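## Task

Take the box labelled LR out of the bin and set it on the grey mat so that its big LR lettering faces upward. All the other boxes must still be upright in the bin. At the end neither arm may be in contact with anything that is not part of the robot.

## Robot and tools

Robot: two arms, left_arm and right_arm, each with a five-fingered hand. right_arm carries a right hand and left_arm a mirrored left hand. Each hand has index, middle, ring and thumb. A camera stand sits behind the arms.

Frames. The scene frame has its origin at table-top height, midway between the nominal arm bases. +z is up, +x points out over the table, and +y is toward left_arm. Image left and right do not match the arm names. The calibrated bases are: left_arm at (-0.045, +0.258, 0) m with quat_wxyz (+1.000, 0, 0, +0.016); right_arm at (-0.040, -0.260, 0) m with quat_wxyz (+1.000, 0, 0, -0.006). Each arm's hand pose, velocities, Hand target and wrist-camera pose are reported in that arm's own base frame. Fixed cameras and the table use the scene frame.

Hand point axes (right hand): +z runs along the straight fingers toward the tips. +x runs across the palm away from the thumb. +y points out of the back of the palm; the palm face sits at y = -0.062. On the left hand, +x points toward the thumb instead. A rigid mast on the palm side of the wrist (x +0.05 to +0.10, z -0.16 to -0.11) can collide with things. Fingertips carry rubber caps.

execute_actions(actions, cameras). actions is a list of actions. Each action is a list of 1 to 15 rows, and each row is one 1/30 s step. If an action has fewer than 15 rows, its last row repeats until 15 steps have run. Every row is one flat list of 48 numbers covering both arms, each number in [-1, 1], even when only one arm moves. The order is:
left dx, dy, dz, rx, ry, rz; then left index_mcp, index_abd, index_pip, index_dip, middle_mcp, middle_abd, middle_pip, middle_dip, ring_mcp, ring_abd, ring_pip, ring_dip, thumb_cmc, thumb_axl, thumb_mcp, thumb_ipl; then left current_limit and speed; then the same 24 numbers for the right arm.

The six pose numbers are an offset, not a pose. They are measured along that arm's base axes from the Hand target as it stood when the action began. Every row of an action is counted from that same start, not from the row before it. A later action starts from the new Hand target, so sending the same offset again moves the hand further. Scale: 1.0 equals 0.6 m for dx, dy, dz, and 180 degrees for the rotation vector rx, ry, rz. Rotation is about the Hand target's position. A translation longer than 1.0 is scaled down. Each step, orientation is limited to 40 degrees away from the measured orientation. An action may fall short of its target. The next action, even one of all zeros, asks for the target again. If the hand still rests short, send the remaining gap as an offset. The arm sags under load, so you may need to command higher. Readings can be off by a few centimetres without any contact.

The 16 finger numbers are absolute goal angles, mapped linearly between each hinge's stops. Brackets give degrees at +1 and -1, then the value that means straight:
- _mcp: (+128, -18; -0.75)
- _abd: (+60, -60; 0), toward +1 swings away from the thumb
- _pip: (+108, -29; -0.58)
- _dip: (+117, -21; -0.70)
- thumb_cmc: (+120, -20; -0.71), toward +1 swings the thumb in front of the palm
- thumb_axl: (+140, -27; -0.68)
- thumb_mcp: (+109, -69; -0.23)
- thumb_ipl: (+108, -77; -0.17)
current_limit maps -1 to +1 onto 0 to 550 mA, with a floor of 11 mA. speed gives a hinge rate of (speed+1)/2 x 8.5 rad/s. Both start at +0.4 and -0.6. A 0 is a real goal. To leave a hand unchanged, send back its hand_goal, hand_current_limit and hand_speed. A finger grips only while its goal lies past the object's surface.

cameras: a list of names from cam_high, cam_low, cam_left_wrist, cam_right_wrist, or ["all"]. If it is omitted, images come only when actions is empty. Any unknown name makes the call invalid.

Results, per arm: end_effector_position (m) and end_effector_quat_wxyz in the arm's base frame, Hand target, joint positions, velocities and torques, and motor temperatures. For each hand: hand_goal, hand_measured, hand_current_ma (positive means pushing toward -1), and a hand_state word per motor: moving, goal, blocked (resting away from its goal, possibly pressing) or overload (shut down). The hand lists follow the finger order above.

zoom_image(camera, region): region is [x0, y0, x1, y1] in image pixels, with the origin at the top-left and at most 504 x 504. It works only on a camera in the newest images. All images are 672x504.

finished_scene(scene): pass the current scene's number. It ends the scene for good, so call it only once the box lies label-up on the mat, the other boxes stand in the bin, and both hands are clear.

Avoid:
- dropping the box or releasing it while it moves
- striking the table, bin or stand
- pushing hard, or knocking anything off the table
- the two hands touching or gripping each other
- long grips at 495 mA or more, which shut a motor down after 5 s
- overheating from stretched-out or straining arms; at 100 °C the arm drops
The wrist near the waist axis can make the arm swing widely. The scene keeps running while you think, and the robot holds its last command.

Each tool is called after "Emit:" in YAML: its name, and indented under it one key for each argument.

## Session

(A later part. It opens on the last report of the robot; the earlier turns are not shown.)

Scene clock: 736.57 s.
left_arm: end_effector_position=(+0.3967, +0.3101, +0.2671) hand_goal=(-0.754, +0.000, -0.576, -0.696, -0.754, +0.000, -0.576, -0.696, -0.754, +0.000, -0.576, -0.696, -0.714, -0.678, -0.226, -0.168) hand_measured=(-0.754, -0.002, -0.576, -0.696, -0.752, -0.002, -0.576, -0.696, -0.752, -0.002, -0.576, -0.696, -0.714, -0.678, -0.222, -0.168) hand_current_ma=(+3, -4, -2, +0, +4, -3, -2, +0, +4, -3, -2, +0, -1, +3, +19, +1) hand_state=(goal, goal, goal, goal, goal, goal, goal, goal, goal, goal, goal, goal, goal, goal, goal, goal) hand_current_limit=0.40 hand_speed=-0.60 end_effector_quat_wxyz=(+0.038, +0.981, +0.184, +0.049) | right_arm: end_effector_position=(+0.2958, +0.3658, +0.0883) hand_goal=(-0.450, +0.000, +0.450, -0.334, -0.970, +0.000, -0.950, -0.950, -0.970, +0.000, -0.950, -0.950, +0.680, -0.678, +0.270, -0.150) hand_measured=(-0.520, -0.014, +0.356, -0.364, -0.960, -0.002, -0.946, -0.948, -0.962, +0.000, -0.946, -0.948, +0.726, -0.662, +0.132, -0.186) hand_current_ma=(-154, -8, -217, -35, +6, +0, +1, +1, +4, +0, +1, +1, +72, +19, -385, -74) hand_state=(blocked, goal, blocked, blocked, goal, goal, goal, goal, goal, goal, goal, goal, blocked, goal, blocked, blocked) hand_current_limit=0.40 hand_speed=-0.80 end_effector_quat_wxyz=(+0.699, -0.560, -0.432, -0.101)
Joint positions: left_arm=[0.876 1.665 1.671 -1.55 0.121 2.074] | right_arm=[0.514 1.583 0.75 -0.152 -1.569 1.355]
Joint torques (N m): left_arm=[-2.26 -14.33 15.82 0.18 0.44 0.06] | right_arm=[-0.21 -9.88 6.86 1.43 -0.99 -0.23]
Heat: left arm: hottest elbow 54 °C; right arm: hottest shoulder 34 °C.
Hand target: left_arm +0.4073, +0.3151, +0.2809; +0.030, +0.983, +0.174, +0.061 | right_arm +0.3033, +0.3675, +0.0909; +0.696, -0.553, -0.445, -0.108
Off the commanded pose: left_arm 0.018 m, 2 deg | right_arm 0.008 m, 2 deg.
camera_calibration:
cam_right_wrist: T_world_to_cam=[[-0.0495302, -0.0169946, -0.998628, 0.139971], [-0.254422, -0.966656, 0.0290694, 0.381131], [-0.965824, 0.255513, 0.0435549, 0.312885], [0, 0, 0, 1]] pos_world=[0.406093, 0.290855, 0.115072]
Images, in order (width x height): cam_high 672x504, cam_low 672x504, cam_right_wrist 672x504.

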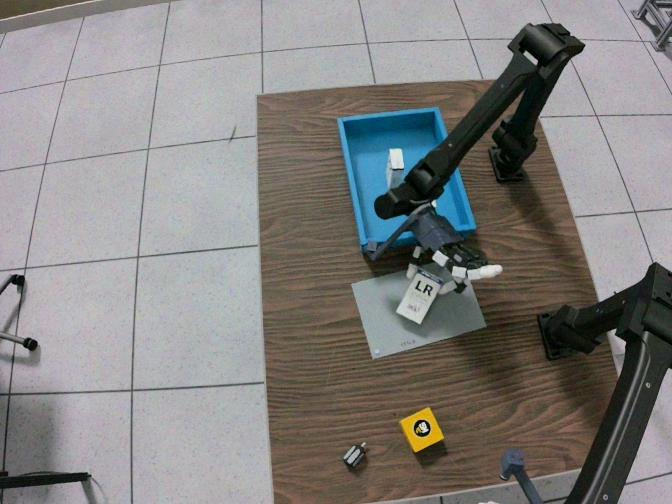

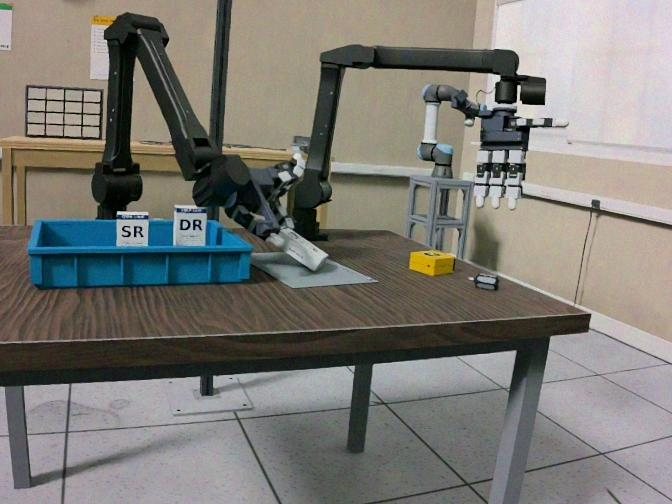

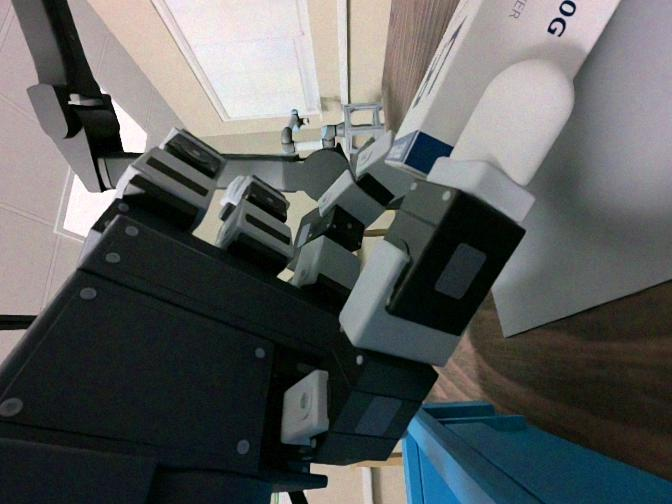

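Emit:
execute_actions:
  actions:
    - [[0,0,0,0,0,0,-0.754,0,-0.576,-0.696,-0.754,0,-0.576,-0.696,-0.754,0,-0.576,-0.696,-0.714,-0.678,-0.226,-0.168,0.4,-0.6,-0.009,-0.012,-0.037,0,0,0,-0.45,0,0.45,-0.333,-0.97,0,-0.95,-0.95,-0.97,0,-0.95,-0.95,0.68,-0.678,0.27,-0.15,0.4,-0.8]]
    - [[0,0,0,0,0,0,-0.754,0,-0.576,-0.696,-0.754,0,-0.576,-0.696,-0.754,0,-0.576,-0.696,-0.714,-0.678,-0.226,-0.168,0.4,-0.6,-0.004,-0.006,-0.028,0,0,0,-0.45,0,0.45,-0.333,-0.97,0,-0.95,-0.95,-0.97,0,-0.95,-0.95,0.68,-0.678,0.27,-0.15,0.4,-0.8]]
  cameras: ["cam_high", "cam_low", "cam_right_wrist"]

Emit:
zoom_image:
  camera: "cam_low"
  region: [200, 130, 360, 290]

Emit:
zoom_image:
  camera: "cam_high"
  region: [340, 210, 500, 370]

Scene clock: 749.03 s.
left_arm: end_effector_position=(+0.3967, +0.3101, +0.2671) hand_goal=(-0.754, +0.000, -0.576, -0.696, -0.754, +0.000, -0.576, -0.696, -0.754, +0.000, -0.576, -0.696, -0.714, -0.678, -0.226, -0.168) hand_measured=(-0.754, -0.002, -0.576, -0.696, -0.752, -0.002, -0.576, -0.696, -0.752, -0.002, -0.576, -0.696, -0.714, -0.678, -0.222, -0.168) hand_current_ma=(+3, -4, -2, +0, +4, -3, -2, +0, +4, -3, -2, +0, -1, +3, +19, +1) hand_state=(goal, goal, goal, goal, goal, goal, goal, goal, goal, goal, goal, goal, goal, goal, goal, goal) hand_current_limit=0.40 hand_speed=-0.60 end_effector_quat_wxyz=(+0.038, +0.981, +0.184, +0.049) | right_arm: end_effector_position=(+0.2940, +0.3612, +0.0679) hand_goal=(-0.450, +0.000, +0.450, -0.334, -0.970, +0.000, -0.950, -0.950, -0.970, +0.000, -0.950, -0.950, +0.680, -0.678, +0.270, -0.150) hand_measured=(-0.522, -0.014, +0.356, -0.364, -0.960, -0.002, -0.946, -0.948, -0.962, -0.002, -0.946, -0.948, +0.720, -0.668, +0.132, -0.186) hand_current_ma=(-160, -8, -217, -35, +6, +0, +1, +1, +4, +0, +1, +1, +58, +8, -385, -76) hand_state=(blocked, goal, blocked, blocked, goal, goal, goal, goal, goal, goal, goal, goal, blocked, goal, blocked, blocked) hand_current_limit=0.40 hand_speed=-0.80 end_effector_quat_wxyz=(+0.701, -0.547, -0.442, -0.119)
Joint positions: left_arm=[0.876 1.665 1.671 -1.55 0.121 2.074] | right_arm=[0.504 1.629 0.709 -0.057 -1.585 1.316]
Joint torques (N m): left_arm=[-2.2 -14.33 15.82 0.17 0.44 0.06] | right_arm=[-0.32 -8 4.88 1.55 -0.62 -0.18]
Heat: left arm: hottest elbow 54 °C; right arm: hottest shoulder 34 °C.
Hand target: left_arm +0.4073, +0.3151, +0.2809; +0.030, +0.983, +0.174, +0.061 | right_arm +0.2955, +0.3567, +0.0519; +0.696, -0.553, -0.445, -0.108
Off the commanded pose: left_arm 0.018 m, 2 deg | right_arm 0.017 m, 2 deg.
joint read past its limit (right arm) — joint 5 (wrist yaw), lower limit.
camera_calibration:
cam_right_wrist: T_world_to_cam=[[-0.0147929, 0.0171584, -0.999743, 0.0970059], [-0.256644, -0.966421, -0.012789, 0.380104], [-0.966393, 0.256389, 0.0186998, 0.314705], [0, 0, 0, 1]] pos_world=[0.403115, 0.284989, 0.0959572]
Images, in order (width x height): cam_high 672x504, cam_low 672x504, cam_right_wrist 672x504.

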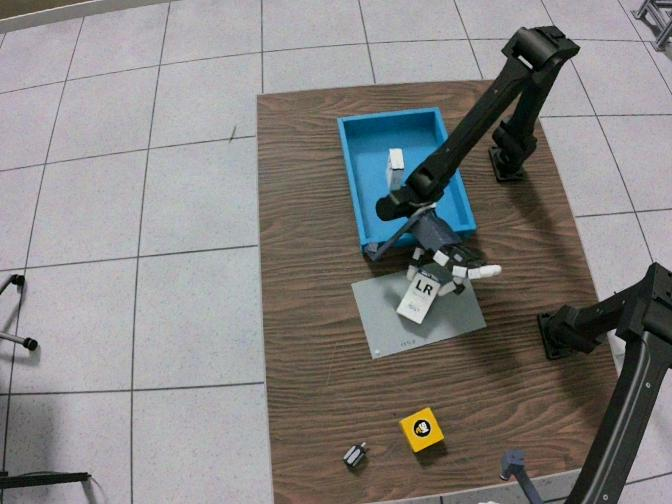

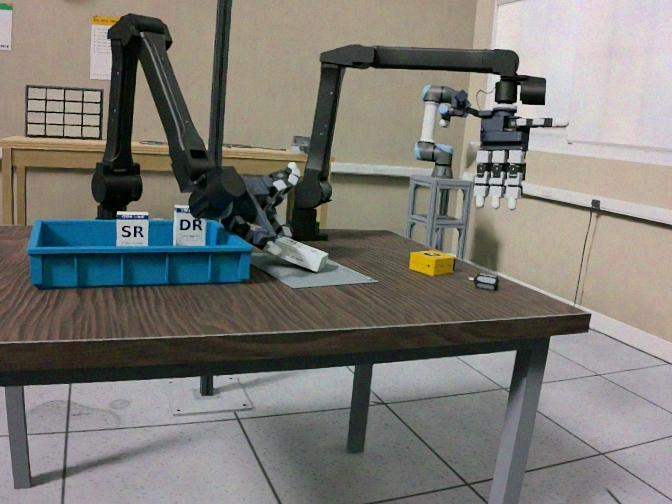

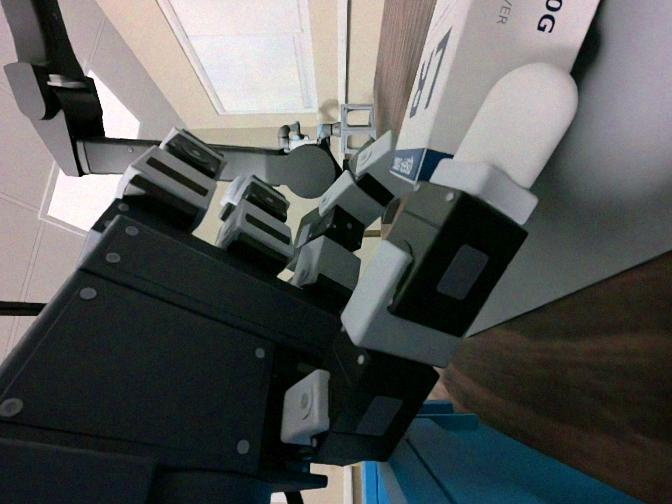

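Scaled by 3.150.

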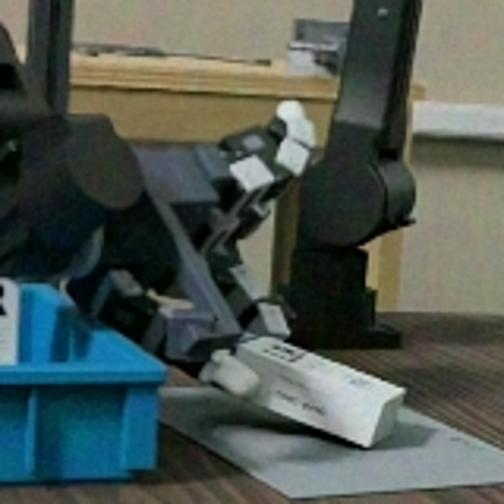

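Scaled by 3.150.

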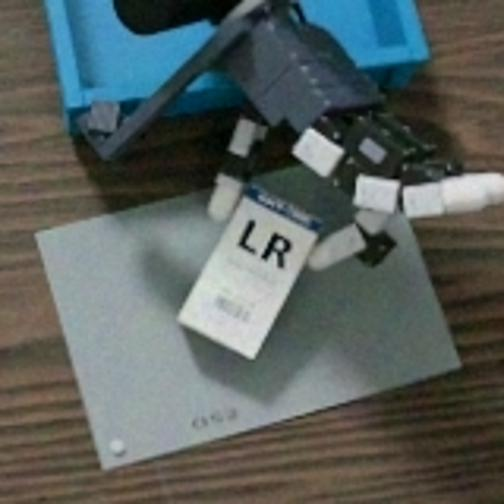

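Emit:
execute_actions:
  actions:
    - [[0,0,0,0,0,0,-0.754,0,-0.576,-0.696,-0.754,0,-0.576,-0.696,-0.754,0,-0.576,-0.696,-0.714,-0.678,-0.226,-0.168,0.4,-0.6,-0.008,-0.01,0.008,0.054,-0.09,0,-0.45,0,0.45,-0.333,-0.97,0,-0.95,-0.95,-0.97,0,-0.95,-0.95,0.68,-0.678,0.27,-0.15,0.4,-0.8]]
    - [[0,0,0,0,0,0,-0.754,0,-0.576,-0.696,-0.754,0,-0.576,-0.696,-0.754,0,-0.576,-0.696,-0.714,-0.678,-0.226,-0.168,0.4,-0.6,-0.003,-0.004,-0.02,0,0,0,-0.45,0,0.45,-0.333,-0.97,0,-0.95,-0.95,-0.97,0,-0.95,-0.95,0.68,-0.678,0.27,-0.15,0.4,-0.8]]
  cameras: ["cam_high", "cam_low", "cam_right_wrist"]

Emit:
zoom_image:
  camera: "cam_low"
  region: [200, 130, 360, 290]

Emit:
zoom_image:
  camera: "cam_high"
  region: [340, 210, 500, 370]

Scene clock: 796.93 s.
left_arm: end_effector_position=(+0.3967, +0.3101, +0.2671) hand_goal=(-0.754, +0.000, -0.576, -0.696, -0.754, +0.000, -0.576, -0.696, -0.754, +0.000, -0.576, -0.696, -0.714, -0.678, -0.226, -0.168) hand_measured=(-0.754, -0.002, -0.576, -0.696, -0.752, -0.002, -0.576, -0.696, -0.752, -0.002, -0.576, -0.696, -0.714, -0.678, -0.222, -0.168) hand_current_ma=(+3, -4, -2, +0, +4, -3, -2, +0, +4, -3, -2, +0, -1, +3, +19, +1) hand_state=(goal, goal, goal, goal, goal, goal, goal, goal, goal, goal, goal, goal, goal, goal, goal, goal) hand_current_limit=0.40 hand_speed=-0.60 end_effector_quat_wxyz=(+0.038, +0.981, +0.184, +0.049) | right_arm: end_effector_position=(+0.2940, +0.3599, +0.0947) hand_goal=(-0.450, +0.000, +0.450, -0.334, -0.970, +0.000, -0.950, -0.950, -0.970, +0.000, -0.950, -0.950, +0.680, -0.678, +0.270, -0.150) hand_measured=(-0.530, -0.016, +0.356, -0.364, -0.962, -0.002, -0.946, -0.948, -0.964, -0.002, -0.946, -0.948, +0.692, -0.670, +0.132, -0.190) hand_current_ma=(-183, -10, -217, -36, +6, +0, +1, +1, +4, +0, +1, +1, +9, +6, -385, -87) hand_state=(blocked, goal, blocked, blocked, goal, goal, goal, goal, goal, goal, goal, goal, goal, goal, blocked, blocked) hand_current_limit=0.40 hand_speed=-0.80 end_effector_quat_wxyz=(+0.661, -0.444, -0.546, -0.260)
Joint positions: left_arm=[0.876 1.665 1.671 -1.55 0.121 2.074] | right_arm=[0.501 1.584 0.582 0.338 -1.586 1.215]
Joint torques (N m): left_arm=[-2.2 -14.33 15.83 0.17 0.44 0.06] | right_arm=[-1.08 -2.26 3.06 1.21 -0.62 -0.32]
Motor temperatures (°C): left_arm=[26 36 55 27 26 25] | right_arm=[27 33 32 25 29 29]
Heat: left arm: hottest elbow 55 °C; right arm: hottest shoulder 33 °C.
Hand target: left_arm +0.4073, +0.3151, +0.2809; +0.030, +0.983, +0.174, +0.061 | right_arm +0.2889, +0.3483, +0.0447; +0.671, -0.471, -0.528, -0.222
Off the commanded pose: left_arm 0.018 m, 2 deg | right_arm 0.052 m, 6 deg.
joint read past its limit (right arm) — joint 5 (wrist yaw), lower limit.
joint sent to its limit (right arm) — joint 5 (wrist yaw), lower limit. The joint targets are off in position, not in orientation.
camera_calibration:
cam_right_wrist: T_world_to_cam=[[0.336985, 0.211872, -0.917361, -0.0575173], [-0.203775, -0.934843, -0.290765, 0.378688], [-0.919194, 0.284918, -0.271853, 0.317783], [0, 0, 0, 1]] pos_world=[0.388653, 0.275658, 0.143735]
Images, in order (width x height): cam_high 672x504, cam_low 672x504, cam_right_wrist 672x504.

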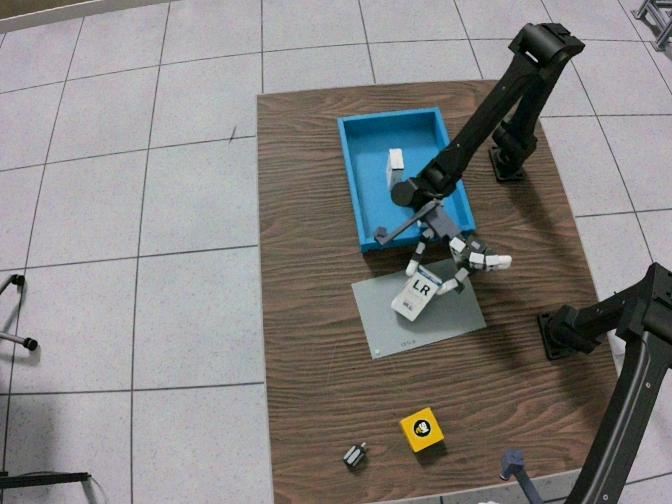

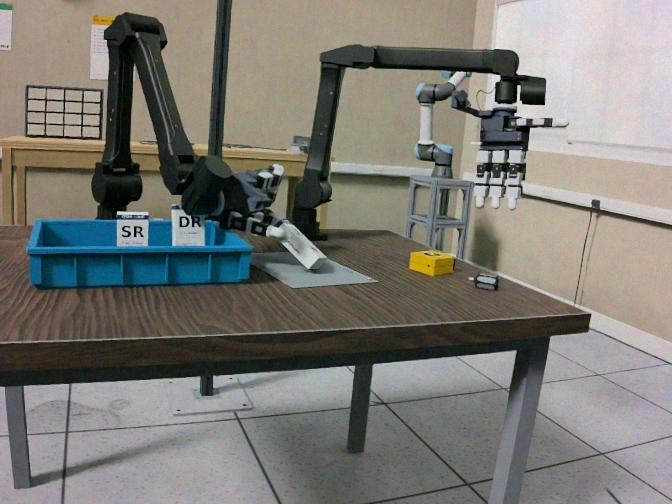

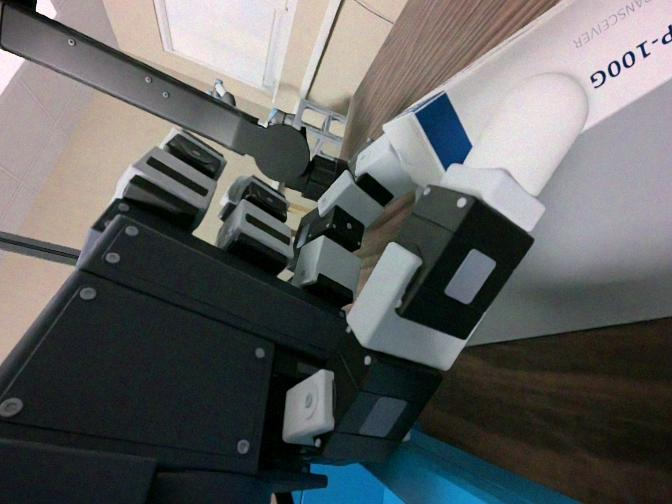

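Scaled by 3.150.

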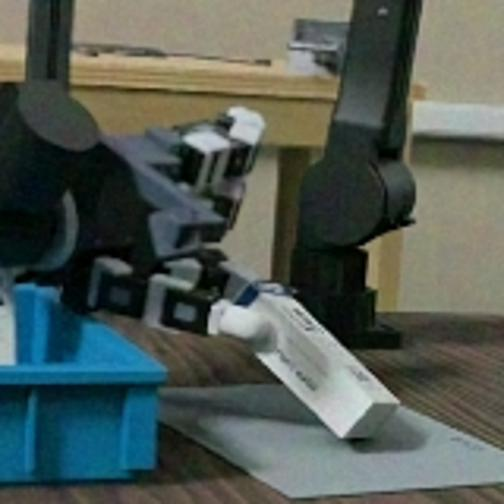

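Scaled by 3.150.

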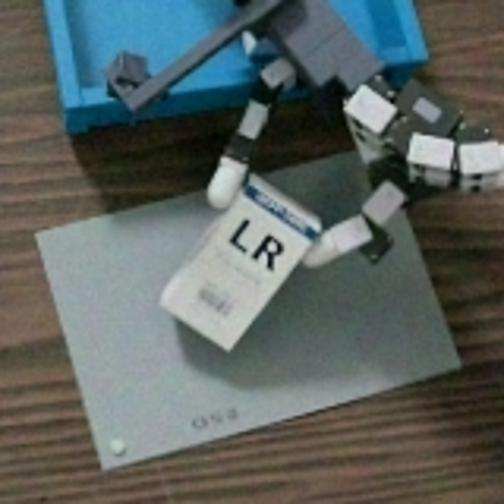

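Emit:
zoom_image:
  camera: "cam_low"
  region: [100, 130, 300, 290]

Emit:
zoom_image:
  camera: "cam_high"
  region: [330, 90, 490, 260]

Scaled by 2.520.

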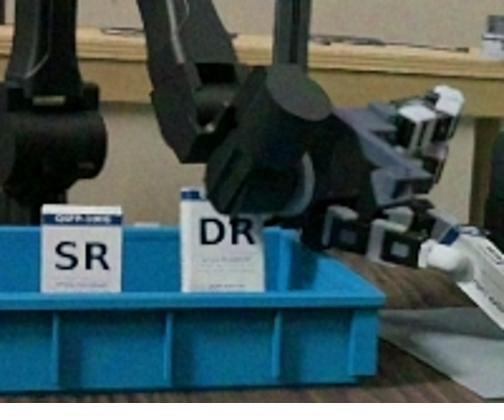

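Scaled by 2.965.

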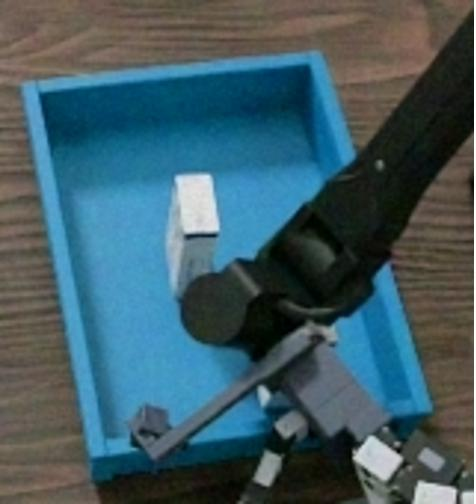

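Emit:
execute_actions:
  actions:
    - [[0,0,0,0,0,0,-0.754,0,-0.576,-0.696,-0.754,0,-0.576,-0.696,-0.754,0,-0.576,-0.696,-0.714,-0.678,-0.226,-0.168,0.4,-0.6,0,0,0.125,0,0,0,-0.45,0,0.45,-0.333,-0.97,0,-0.95,-0.95,-0.97,0,-0.95,-0.95,0.68,-0.678,0.27,-0.15,0.4,-0.8]]
    - [[0,0,0,0,0,0,-0.754,0,-0.576,-0.696,-0.754,0,-0.576,-0.696,-0.754,0,-0.576,-0.696,-0.714,-0.678,-0.226,-0.168,0.4,-0.6,0.06,0.065,0.03,-0.038,0.064,0,-0.45,0,0.45,-0.333,-0.97,0,-0.95,-0.95,-0.97,0,-0.95,-0.95,0.68,-0.678,0.27,-0.15,0.4,-0.8]]
    - [[0,0,0,0,0,0,-0.754,0,-0.576,-0.696,-0.754,0,-0.576,-0.696,-0.754,0,-0.576,-0.696,-0.714,-0.678,-0.226,-0.168,0.4,-0.6,0.06,0.065,0.02,-0.038,0.064,0,-0.45,0,0.45,-0.333,-0.97,0,-0.95,-0.95,-0.97,0,-0.95,-0.95,0.68,-0.678,0.27,-0.15,0.4,-0.8]]
    - [[0,0,0,0,0,0,-0.754,0,-0.576,-0.696,-0.754,0,-0.576,-0.696,-0.754,0,-0.576,-0.696,-0.714,-0.678,-0.226,-0.168,0.4,-0.6,0.06,0.065,0,-0.038,0.064,0,-0.45,0,0.45,-0.333,-0.97,0,-0.95,-0.95,-0.97,0,-0.95,-0.95,0.68,-0.678,0.27,-0.15,0.4,-0.8]]
  cameras: ["cam_high", "cam_low", "cam_right_wrist"]

Emit:
zoom_image:
  camera: "cam_low"
  region: [180, 110, 380, 290]

Emit:
zoom_image:
  camera: "cam_high"
  region: [330, 170, 500, 370]

Scene clock: 942.30 s.
left_arm: end_effector_position=(+0.3967, +0.3101, +0.2671) hand_goal=(-0.754, +0.000, -0.576, -0.696, -0.754, +0.000, -0.576, -0.696, -0.754, +0.000, -0.576, -0.696, -0.714, -0.678, -0.226, -0.168) hand_measured=(-0.754, -0.002, -0.576, -0.696, -0.752, -0.002, -0.576, -0.696, -0.752, -0.002, -0.576, -0.696, -0.714, -0.678, -0.222, -0.168) hand_current_ma=(+3, -4, -2, +0, +4, -3, -2, +0, +4, -3, -2, +0, -1, +3, +19, +1) hand_state=(goal, goal, goal, goal, goal, goal, goal, goal, goal, goal, goal, goal, goal, goal, goal, goal) hand_current_limit=0.40 hand_speed=-0.60 end_effector_quat_wxyz=(+0.038, +0.981, +0.184, +0.049) | right_arm: end_effector_position=(+0.3952, +0.4602, +0.1472) hand_goal=(-0.450, +0.000, +0.450, -0.334, -0.970, +0.000, -0.950, -0.950, -0.970, +0.000, -0.950, -0.950, +0.680, -0.678, +0.270, -0.150) hand_measured=(-0.530, -0.018, +0.362, -0.364, -0.964, -0.004, -0.948, -0.948, -0.964, -0.004, -0.948, -0.948, +0.706, -0.672, +0.132, -0.190) hand_current_ma=(-186, -12, -198, -37, +4, -1, +1, +1, +3, -1, +1, +1, +29, +4, -385, -89) hand_state=(blocked, goal, blocked, blocked, goal, goal, goal, goal, goal, goal, goal, goal, blocked, goal, blocked, blocked) hand_current_limit=0.40 hand_speed=-0.80 end_effector_quat_wxyz=(+0.695, -0.632, -0.341, +0.032)
Joint positions: left_arm=[0.876 1.665 1.671 -1.55 0.121 2.074] | right_arm=[0.578 1.804 1.263 -0.155 -1.522 1.997]
Joint torques (N m): left_arm=[-2.26 -14.33 15.83 0.18 0.45 0.06] | right_arm=[0.67 -15.44 8.73 1.77 -0.84 0.03]
Motor temperatures (°C): left_arm=[26 36 56 27 26 25] | right_arm=[27 32 30 25 28 29]
Heat: left arm: hottest elbow 56 °C; right arm: hottest shoulder 32 °C.
Hand target: left_arm +0.4073, +0.3151, +0.2809; +0.030, +0.983, +0.174, +0.061 | right_arm +0.3968, +0.4653, +0.1496; +0.703, -0.626, -0.336, +0.023
Off the commanded pose: left_arm 0.018 m, 2 deg | right_arm 0.006 m, 2 deg.
camera_calibration:
cam_right_wrist: T_world_to_cam=[[-0.327851, -0.217936, -0.919248, 0.396029], [-0.187774, -0.938582, 0.28949, 0.41834], [-0.92588, 0.267521, 0.266793, 0.328012], [0, 0, 0, 1]] pos_world=[0.512092, 0.391205, 0.155432]
Images, in order (width x height): cam_high 672x504, cam_low 672x504, cam_right_wrist 672x504.

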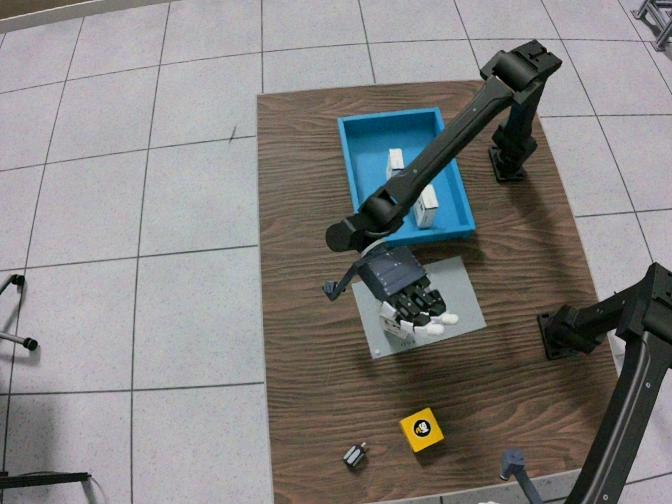

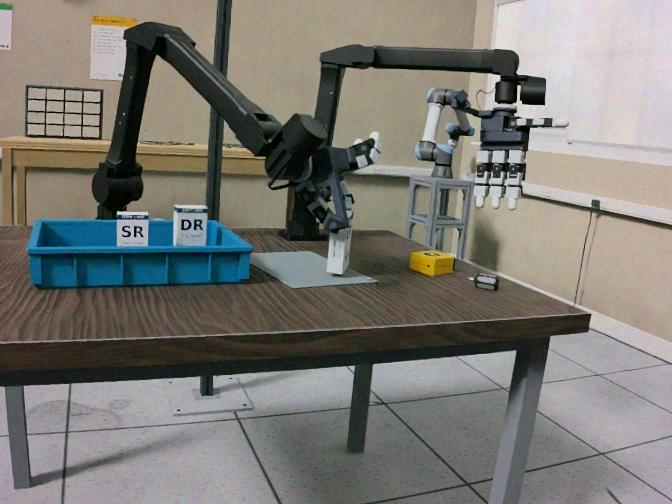

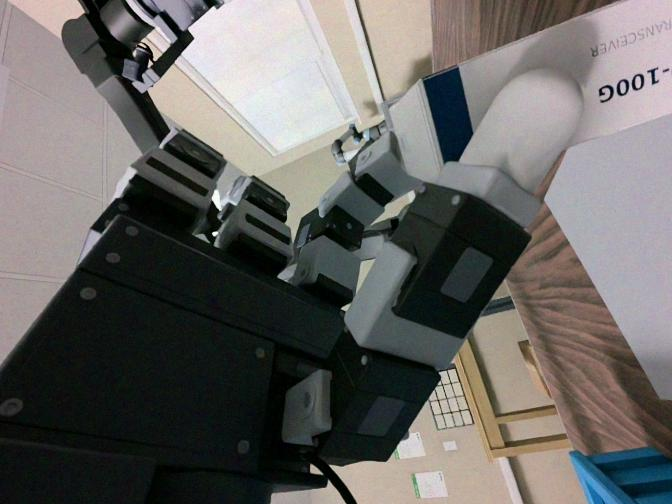

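Scaled by 2.520.

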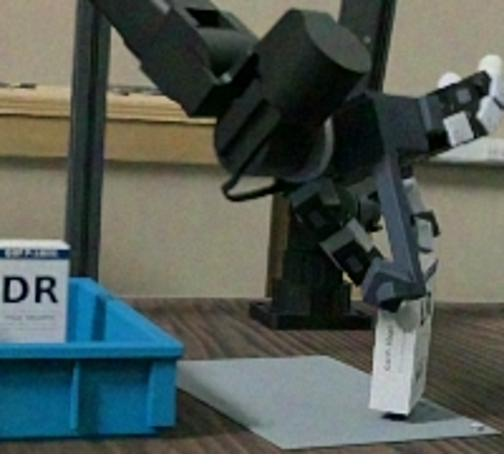

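Scaled by 2.520.

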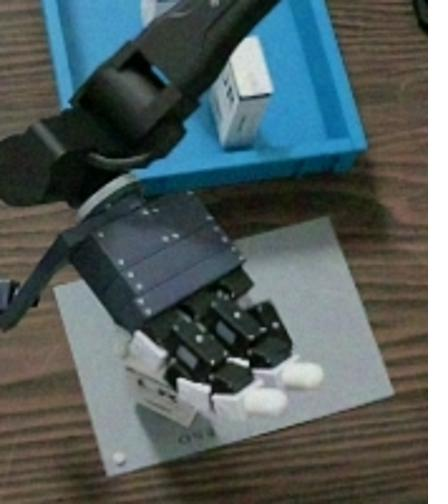

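Emit:
execute_actions:
  actions:
    - [[0,0,0,0,0,0,-0.754,0,-0.576,-0.696,-0.754,0,-0.576,-0.696,-0.754,0,-0.576,-0.696,-0.714,-0.678,-0.226,-0.168,0.4,-0.6,0,0,-0.026,0,0,0,-0.45,0,0.45,-0.333,-0.97,0,-0.95,-0.95,-0.97,0,-0.95,-0.95,0.68,-0.678,0.27,-0.15,0.4,-0.8]]
    - [[0,0,0,0,0,0,-0.754,0,-0.576,-0.696,-0.754,0,-0.576,-0.696,-0.754,0,-0.576,-0.696,-0.714,-0.678,-0.226,-0.168,0.4,-0.6,-0.039,-0.043,-0.003,0,0,0,-0.45,0,0.45,-0.333,-0.97,0,-0.95,-0.95,-0.97,0,-0.95,-0.95,0.68,-0.678,0.27,-0.15,0.4,-0.8]]
    - [[0,0,0,0,0,0,-0.754,0,-0.576,-0.696,-0.754,0,-0.576,-0.696,-0.754,0,-0.576,-0.696,-0.714,-0.678,-0.226,-0.168,0.4,-0.6,-0.037,-0.04,-0.025,0,0,0,-0.45,0,0.45,-0.333,-0.97,0,-0.95,-0.95,-0.97,0,-0.95,-0.95,0.68,-0.678,0.27,-0.15,0.4,-0.8]]
  cameras: ["cam_high", "cam_low", "cam_right_wrist"]

Emit:
zoom_image:
  camera: "cam_low"
  region: [180, 110, 380, 290]

Emit:
zoom_image:
  camera: "cam_high"
  region: [330, 170, 500, 370]

Scene clock: 964.90 s.
left_arm: end_effector_position=(+0.3967, +0.3101, +0.2671) hand_goal=(-0.754, +0.000, -0.576, -0.696, -0.754, +0.000, -0.576, -0.696, -0.754, +0.000, -0.576, -0.696, -0.714, -0.678, -0.226, -0.168) hand_measured=(-0.754, -0.002, -0.576, -0.696, -0.752, -0.002, -0.576, -0.696, -0.752, -0.002, -0.576, -0.696, -0.714, -0.678, -0.222, -0.168) hand_current_ma=(+3, -4, -2, +0, +4, -3, -2, +0, +4, -3, -2, +0, -1, +3, +19, +1) hand_state=(goal, goal, goal, goal, goal, goal, goal, goal, goal, goal, goal, goal, goal, goal, goal, goal) hand_current_limit=0.40 hand_speed=-0.60 end_effector_quat_wxyz=(+0.038, +0.981, +0.184, +0.049) | right_arm: end_effector_position=(+0.3472, +0.4146, +0.1176) hand_goal=(-0.450, +0.000, +0.450, -0.334, -0.970, +0.000, -0.950, -0.950, -0.970, +0.000, -0.950, -0.950, +0.680, -0.678, +0.270, -0.150) hand_measured=(-0.530, -0.018, +0.362, -0.364, -0.962, -0.002, -0.948, -0.948, -0.964, -0.002, -0.948, -0.948, +0.738, -0.660, +0.140, -0.190) hand_current_ma=(-186, -12, -198, -37, +4, -1, +1, +1, +3, -1, +1, +1, +103, +24, -385, -89) hand_state=(blocked, goal, blocked, blocked, goal, goal, goal, goal, goal, goal, goal, goal, blocked, goal, blocked, blocked) hand_current_limit=0.40 hand_speed=-0.80 end_effector_quat_wxyz=(+0.702, -0.628, -0.334, +0.032)
Joint positions: left_arm=[0.876 1.665 1.671 -1.55 0.121 2.074] | right_arm=[0.55 1.711 1.014 0.054 -1.551 2.056]
Joint torques (N m): left_arm=[-2.32 -14.39 15.8 0.18 0.44 0.06] | right_arm=[0.09 -13.33 7.28 1.73 -0.6 -0.1]
Motor temperatures (°C): left_arm=[26 37 56 27 26 25] | right_arm=[27 33 33 25 29 29]
Heat: left arm: hottest elbow 56 °C; right arm: hottest shoulder 33 °C.
Hand target: left_arm +0.4073, +0.3151, +0.2809; +0.030, +0.983, +0.174, +0.061 | right_arm +0.3513, +0.4154, +0.1173; +0.703, -0.626, -0.336, +0.023
Off the commanded pose: left_arm 0.018 m, 2 deg | right_arm 0.004 m, 1 deg.
camera_calibration:
cam_right_wrist: T_world_to_cam=[[-0.342815, -0.203308, -0.917139, 0.342031], [-0.189145, -0.941367, 0.279379, 0.377893], [-0.920164, 0.269248, 0.28426, 0.298823], [0, 0, 0, 1]] pos_world=[0.463696, 0.344817, 0.123171]
Images, in order (width x height): cam_high 672x504, cam_low 672x504, cam_right_wrist 672x504.

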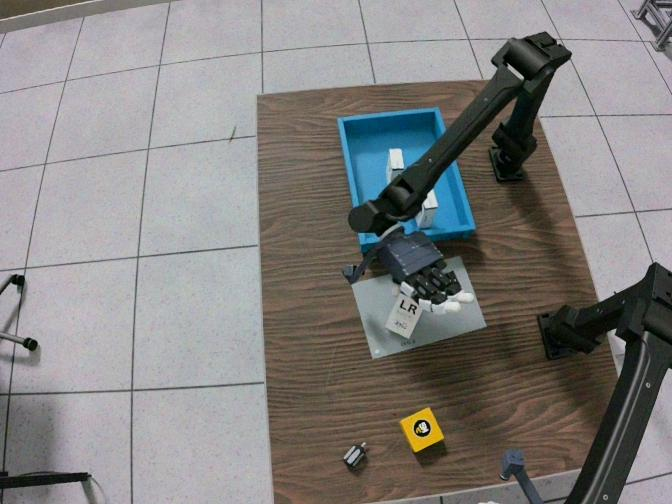

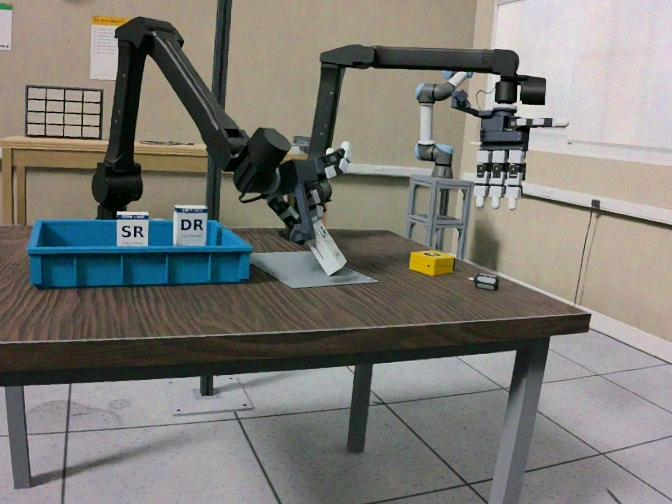

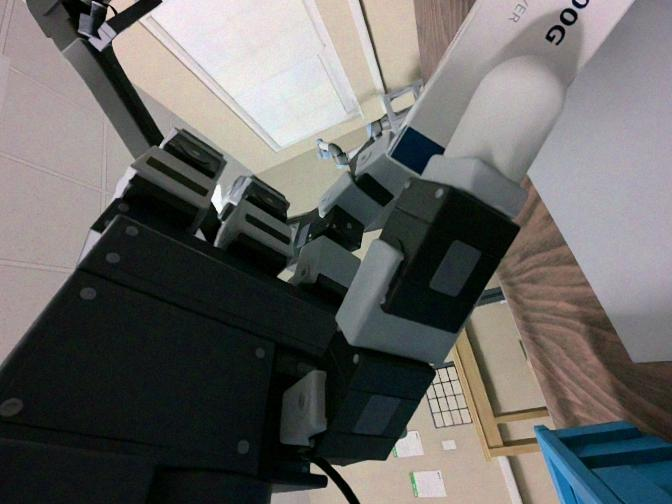

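Scaled by 2.520.

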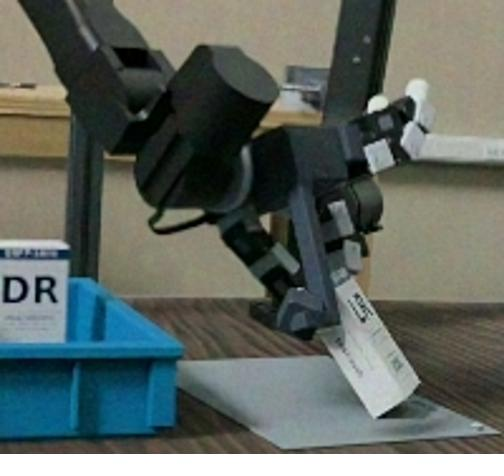

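Scaled by 2.520.

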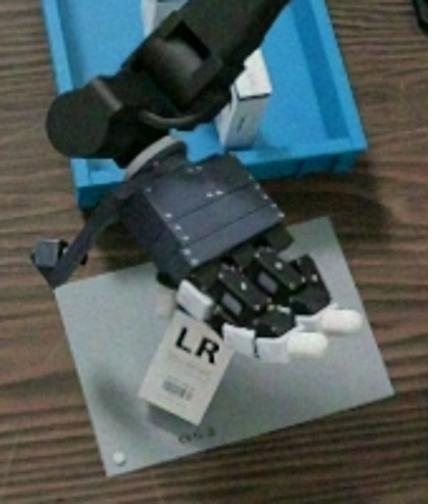

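Emit:
execute_actions:
  actions:
    - [[0,0,0,0,0,0,-0.754,0,-0.576,-0.696,-0.754,0,-0.576,-0.696,-0.754,0,-0.576,-0.696,-0.714,-0.678,-0.226,-0.168,0.4,-0.6,-0.03,-0.032,-0.038,0,0,0,-0.45,0,0.45,-0.333,-0.97,0,-0.95,-0.95,-0.97,0,-0.95,-0.95,0.68,-0.678,0.27,-0.15,0.4,-0.8]]
    - [[0,0,0,0,0,0,-0.754,0,-0.576,-0.696,-0.754,0,-0.576,-0.696,-0.754,0,-0.576,-0.696,-0.714,-0.678,-0.226,-0.168,0.4,-0.6,-0.018,-0.02,-0.038,0,0,0,-0.45,0,0.45,-0.333,-0.97,0,-0.95,-0.95,-0.97,0,-0.95,-0.95,0.68,-0.678,0.27,-0.15,0.4,-0.8]]
  cameras: ["cam_high", "cam_low", "cam_right_wrist"]

Emit:
zoom_image:
  camera: "cam_low"
  region: [180, 110, 380, 290]

Emit:
zoom_image:
  camera: "cam_high"
  region: [330, 170, 500, 370]

Scene clock: 988.97 s.
left_arm: end_effector_position=(+0.3967, +0.3101, +0.2671) hand_goal=(-0.754, +0.000, -0.576, -0.696, -0.754, +0.000, -0.576, -0.696, -0.754, +0.000, -0.576, -0.696, -0.714, -0.678, -0.226, -0.168) hand_measured=(-0.754, -0.002, -0.576, -0.696, -0.752, -0.002, -0.576, -0.696, -0.752, -0.002, -0.576, -0.696, -0.714, -0.678, -0.222, -0.168) hand_current_ma=(+3, -4, -2, +0, +4, -3, -2, +0, +4, -3, -2, +0, -1, +3, +19, +1) hand_state=(goal, goal, goal, goal, goal, goal, goal, goal, goal, goal, goal, goal, goal, goal, goal, goal) hand_current_limit=0.40 hand_speed=-0.60 end_effector_quat_wxyz=(+0.038, +0.981, +0.184, +0.049) | right_arm: end_effector_position=(+0.3173, +0.3850, +0.0774) hand_goal=(-0.450, +0.000, +0.450, -0.334, -0.970, +0.000, -0.950, -0.950, -0.970, +0.000, -0.950, -0.950, +0.680, -0.678, +0.270, -0.150) hand_measured=(-0.530, -0.018, +0.362, -0.364, -0.962, -0.002, -0.948, -0.948, -0.964, -0.002, -0.948, -0.948, +0.736, -0.660, +0.140, -0.190) hand_current_ma=(-186, -12, -198, -37, +4, -1, +1, +1, +4, -1, +1, +1, +101, +24, -385, -89) hand_state=(blocked, goal, blocked, blocked, goal, goal, goal, goal, goal, goal, goal, goal, blocked, goal, blocked, blocked) hand_current_limit=0.40 hand_speed=-0.80 end_effector_quat_wxyz=(+0.705, -0.625, -0.333, +0.025)
Joint positions: left_arm=[0.876 1.665 1.671 -1.55 0.121 2.074] | right_arm=[0.528 1.703 0.868 0.103 -1.566 1.956]
Joint torques (N m): left_arm=[-2.32 -14.39 15.82 0.2 0.44 0.06] | right_arm=[-0.26 -10.99 6.64 1.37 -0.82 -0.18]
Motor temperatures (°C): left_arm=[26 37 57 27 26 25] | right_arm=[27 34 33 25 28 29]
Heat: left arm: hottest elbow 57 °C; right arm: hottest shoulder 34 °C.
Hand target: left_arm +0.4073, +0.3151, +0.2809; +0.030, +0.983, +0.174, +0.061 | right_arm +0.3224, +0.3843, +0.0718; +0.703, -0.626, -0.336, +0.023
Off the commanded pose: left_arm 0.018 m, 2 deg | right_arm 0.008 m, 0 deg.
camera_calibration:
cam_right_wrist: T_world_to_cam=[[-0.339784, -0.187755, -0.921572, 0.282331], [-0.200286, -0.942949, 0.265956, 0.360774], [-0.91893, 0.274945, 0.282794, 0.28825], [0, 0, 0, 1]] pos_world=[0.433071, 0.313947, 0.0827226]
Images, in order (width x height): cam_high 672x504, cam_low 672x504, cam_right_wrist 672x504.

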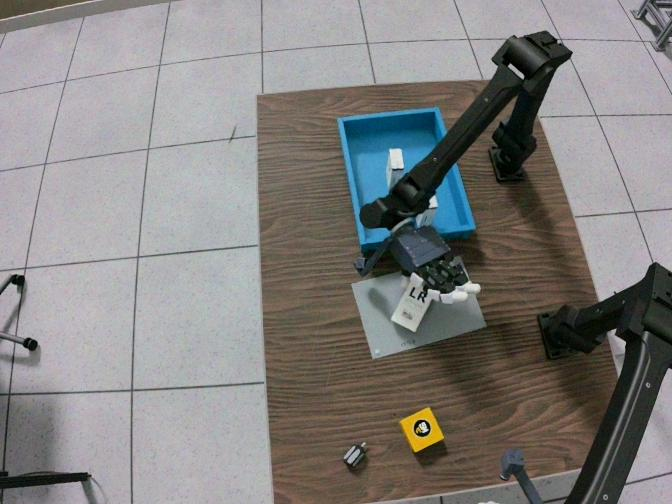

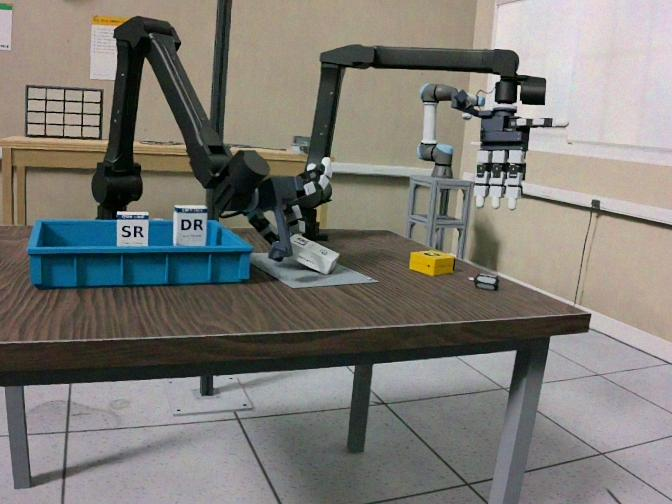

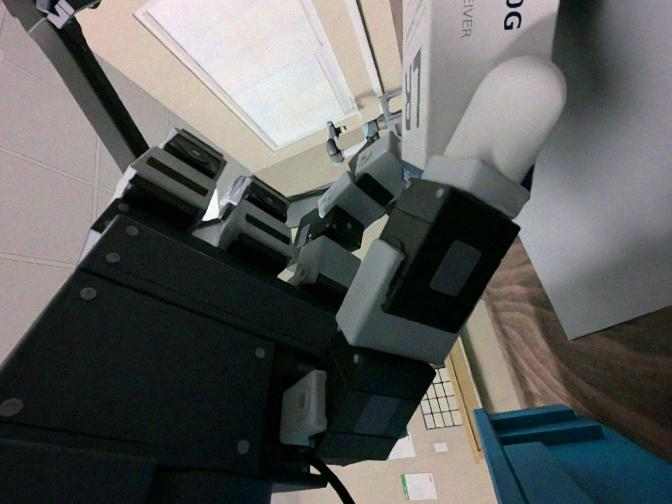

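Scaled by 2.520.

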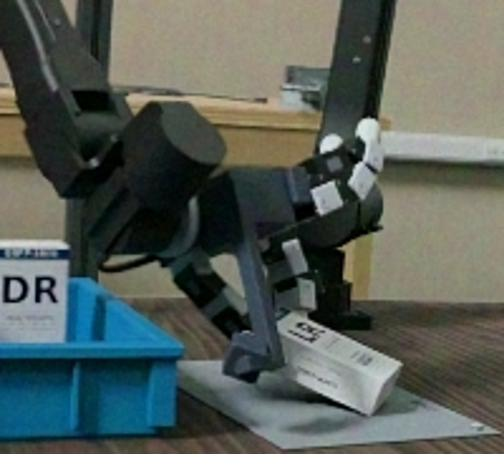

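Scaled by 2.520.

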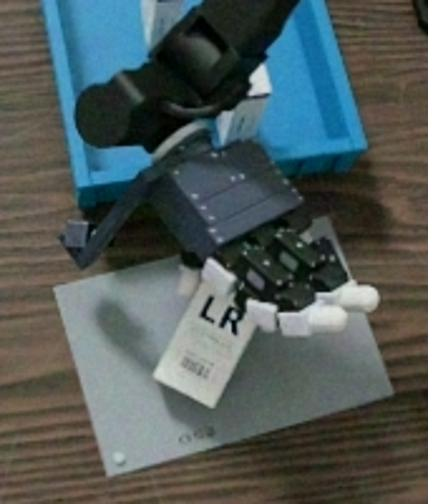

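Emit:
execute_actions:
  actions:
    - [[0,0,0,0,0,0,-0.754,0,-0.576,-0.696,-0.754,0,-0.576,-0.696,-0.754,0,-0.576,-0.696,-0.714,-0.678,-0.226,-0.168,0.4,-0.6,-0.008,-0.009,-0.035,0,0,0,-0.45,0,0.45,-0.333,-0.97,0,-0.95,-0.95,-0.97,0,-0.95,-0.95,0.68,-0.678,0.27,-0.15,0.4,-0.8]]
  cameras: ["cam_high", "cam_low", "cam_right_wrist"]

Emit:
zoom_image:
  camera: "cam_low"
  region: [180, 110, 380, 290]

Scene clock: 995.43 s.
left_arm: end_effector_position=(+0.3967, +0.3101, +0.2671) hand_goal=(-0.754, +0.000, -0.576, -0.696, -0.754, +0.000, -0.576, -0.696, -0.754, +0.000, -0.576, -0.696, -0.714, -0.678, -0.226, -0.168) hand_measured=(-0.754, -0.002, -0.576, -0.696, -0.752, -0.002, -0.576, -0.696, -0.752, -0.002, -0.576, -0.696, -0.714, -0.678, -0.222, -0.168) hand_current_ma=(+3, -4, -2, +0, +4, -3, -2, +0, +4, -3, -2, +0, -1, +3, +19, +1) hand_state=(goal, goal, goal, goal, goal, goal, goal, goal, goal, goal, goal, goal, goal, goal, goal, goal) hand_current_limit=0.40 hand_speed=-0.60 end_effector_quat_wxyz=(+0.038, +0.981, +0.184, +0.049) | right_arm: end_effector_position=(+0.3136, +0.3805, +0.0561) hand_goal=(-0.450, +0.000, +0.450, -0.334, -0.970, +0.000, -0.950, -0.950, -0.970, +0.000, -0.950, -0.950, +0.680, -0.678, +0.270, -0.150) hand_measured=(-0.530, -0.018, +0.362, -0.364, -0.962, -0.002, -0.948, -0.948, -0.964, -0.002, -0.948, -0.948, +0.736, -0.660, +0.140, -0.190) hand_current_ma=(-186, -12, -198, -37, +4, -1, +1, +1, +4, -1, +1, +1, +100, +24, -385, -89) hand_state=(blocked, goal, blocked, blocked, goal, goal, goal, goal, goal, goal, goal, goal, blocked, goal, blocked, blocked) hand_current_limit=0.40 hand_speed=-0.80 end_effector_quat_wxyz=(+0.706, -0.625, -0.332, +0.024)
Joint positions: left_arm=[0.876 1.665 1.671 -1.55 0.121 2.074] | right_arm=[0.523 1.74 0.845 0.123 -1.569 1.916]
Joint torques (N m): left_arm=[-2.26 -14.33 15.83 0.2 0.44 0.06] | right_arm=[-0.15 -11.34 5.96 1.4 -0.83 -0.12]
Motor temperatures (°C): left_arm=[26 37 57 27 26 25] | right_arm=[27 34 33 25 28 29]
Heat: left arm: hottest elbow 57 °C; right arm: hottest shoulder 34 °C.
Hand target: left_arm +0.4073, +0.3151, +0.2809; +0.030, +0.983, +0.174, +0.061 | right_arm +0.3176, +0.3789, +0.0507; +0.703, -0.626, -0.336, +0.023
Off the commanded pose: left_arm 0.018 m, 2 deg | right_arm 0.007 m, 1 deg.
camera_calibration:
cam_right_wrist: T_world_to_cam=[[-0.341897, -0.18555, -0.921237, 0.260442], [-0.201953, -0.942901, 0.264864, 0.362005], [-0.917781, 0.276603, 0.284903, 0.291046], [0, 0, 0, 1]] pos_world=[0.429269, 0.309155, 0.0611276]
Images, in order (width x height): cam_high 672x504, cam_low 672x504, cam_right_wrist 672x504.

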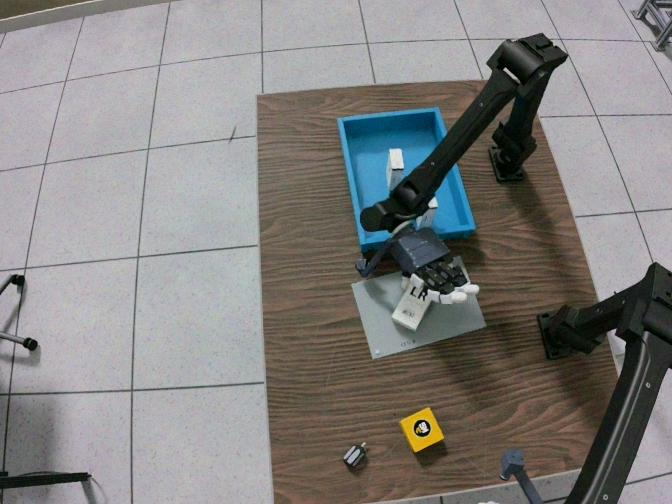

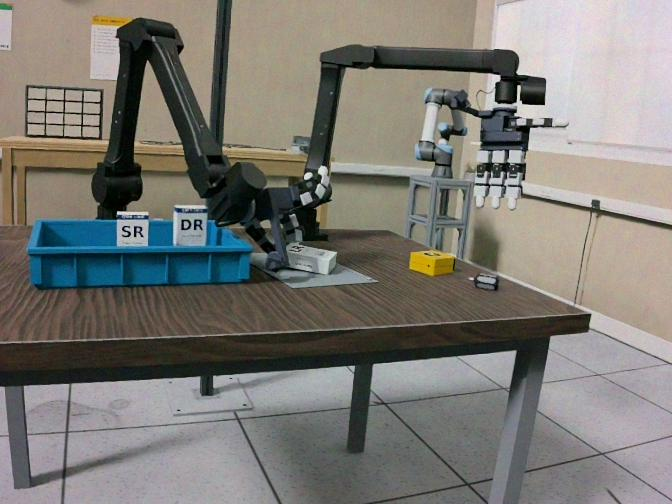

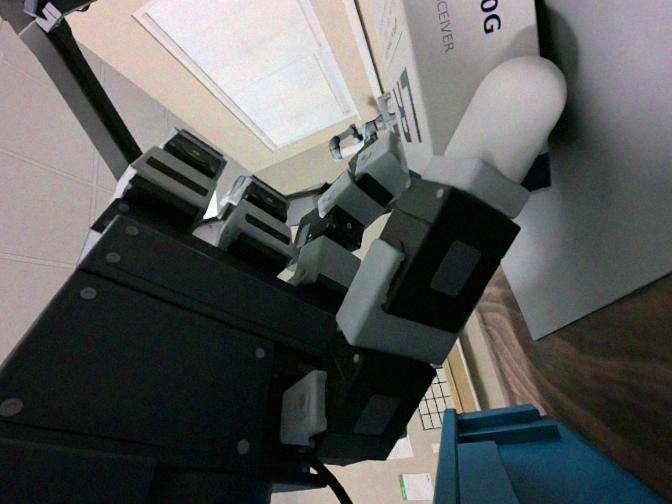

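Scaled by 2.520.

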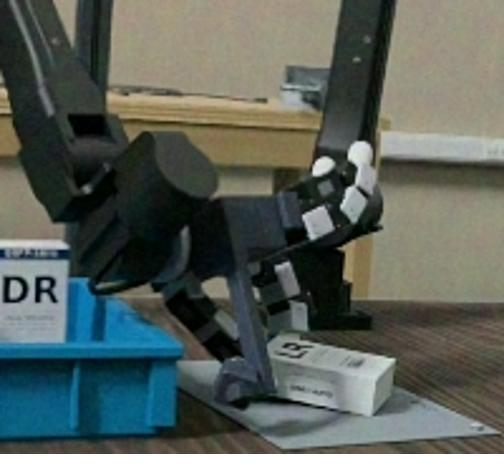

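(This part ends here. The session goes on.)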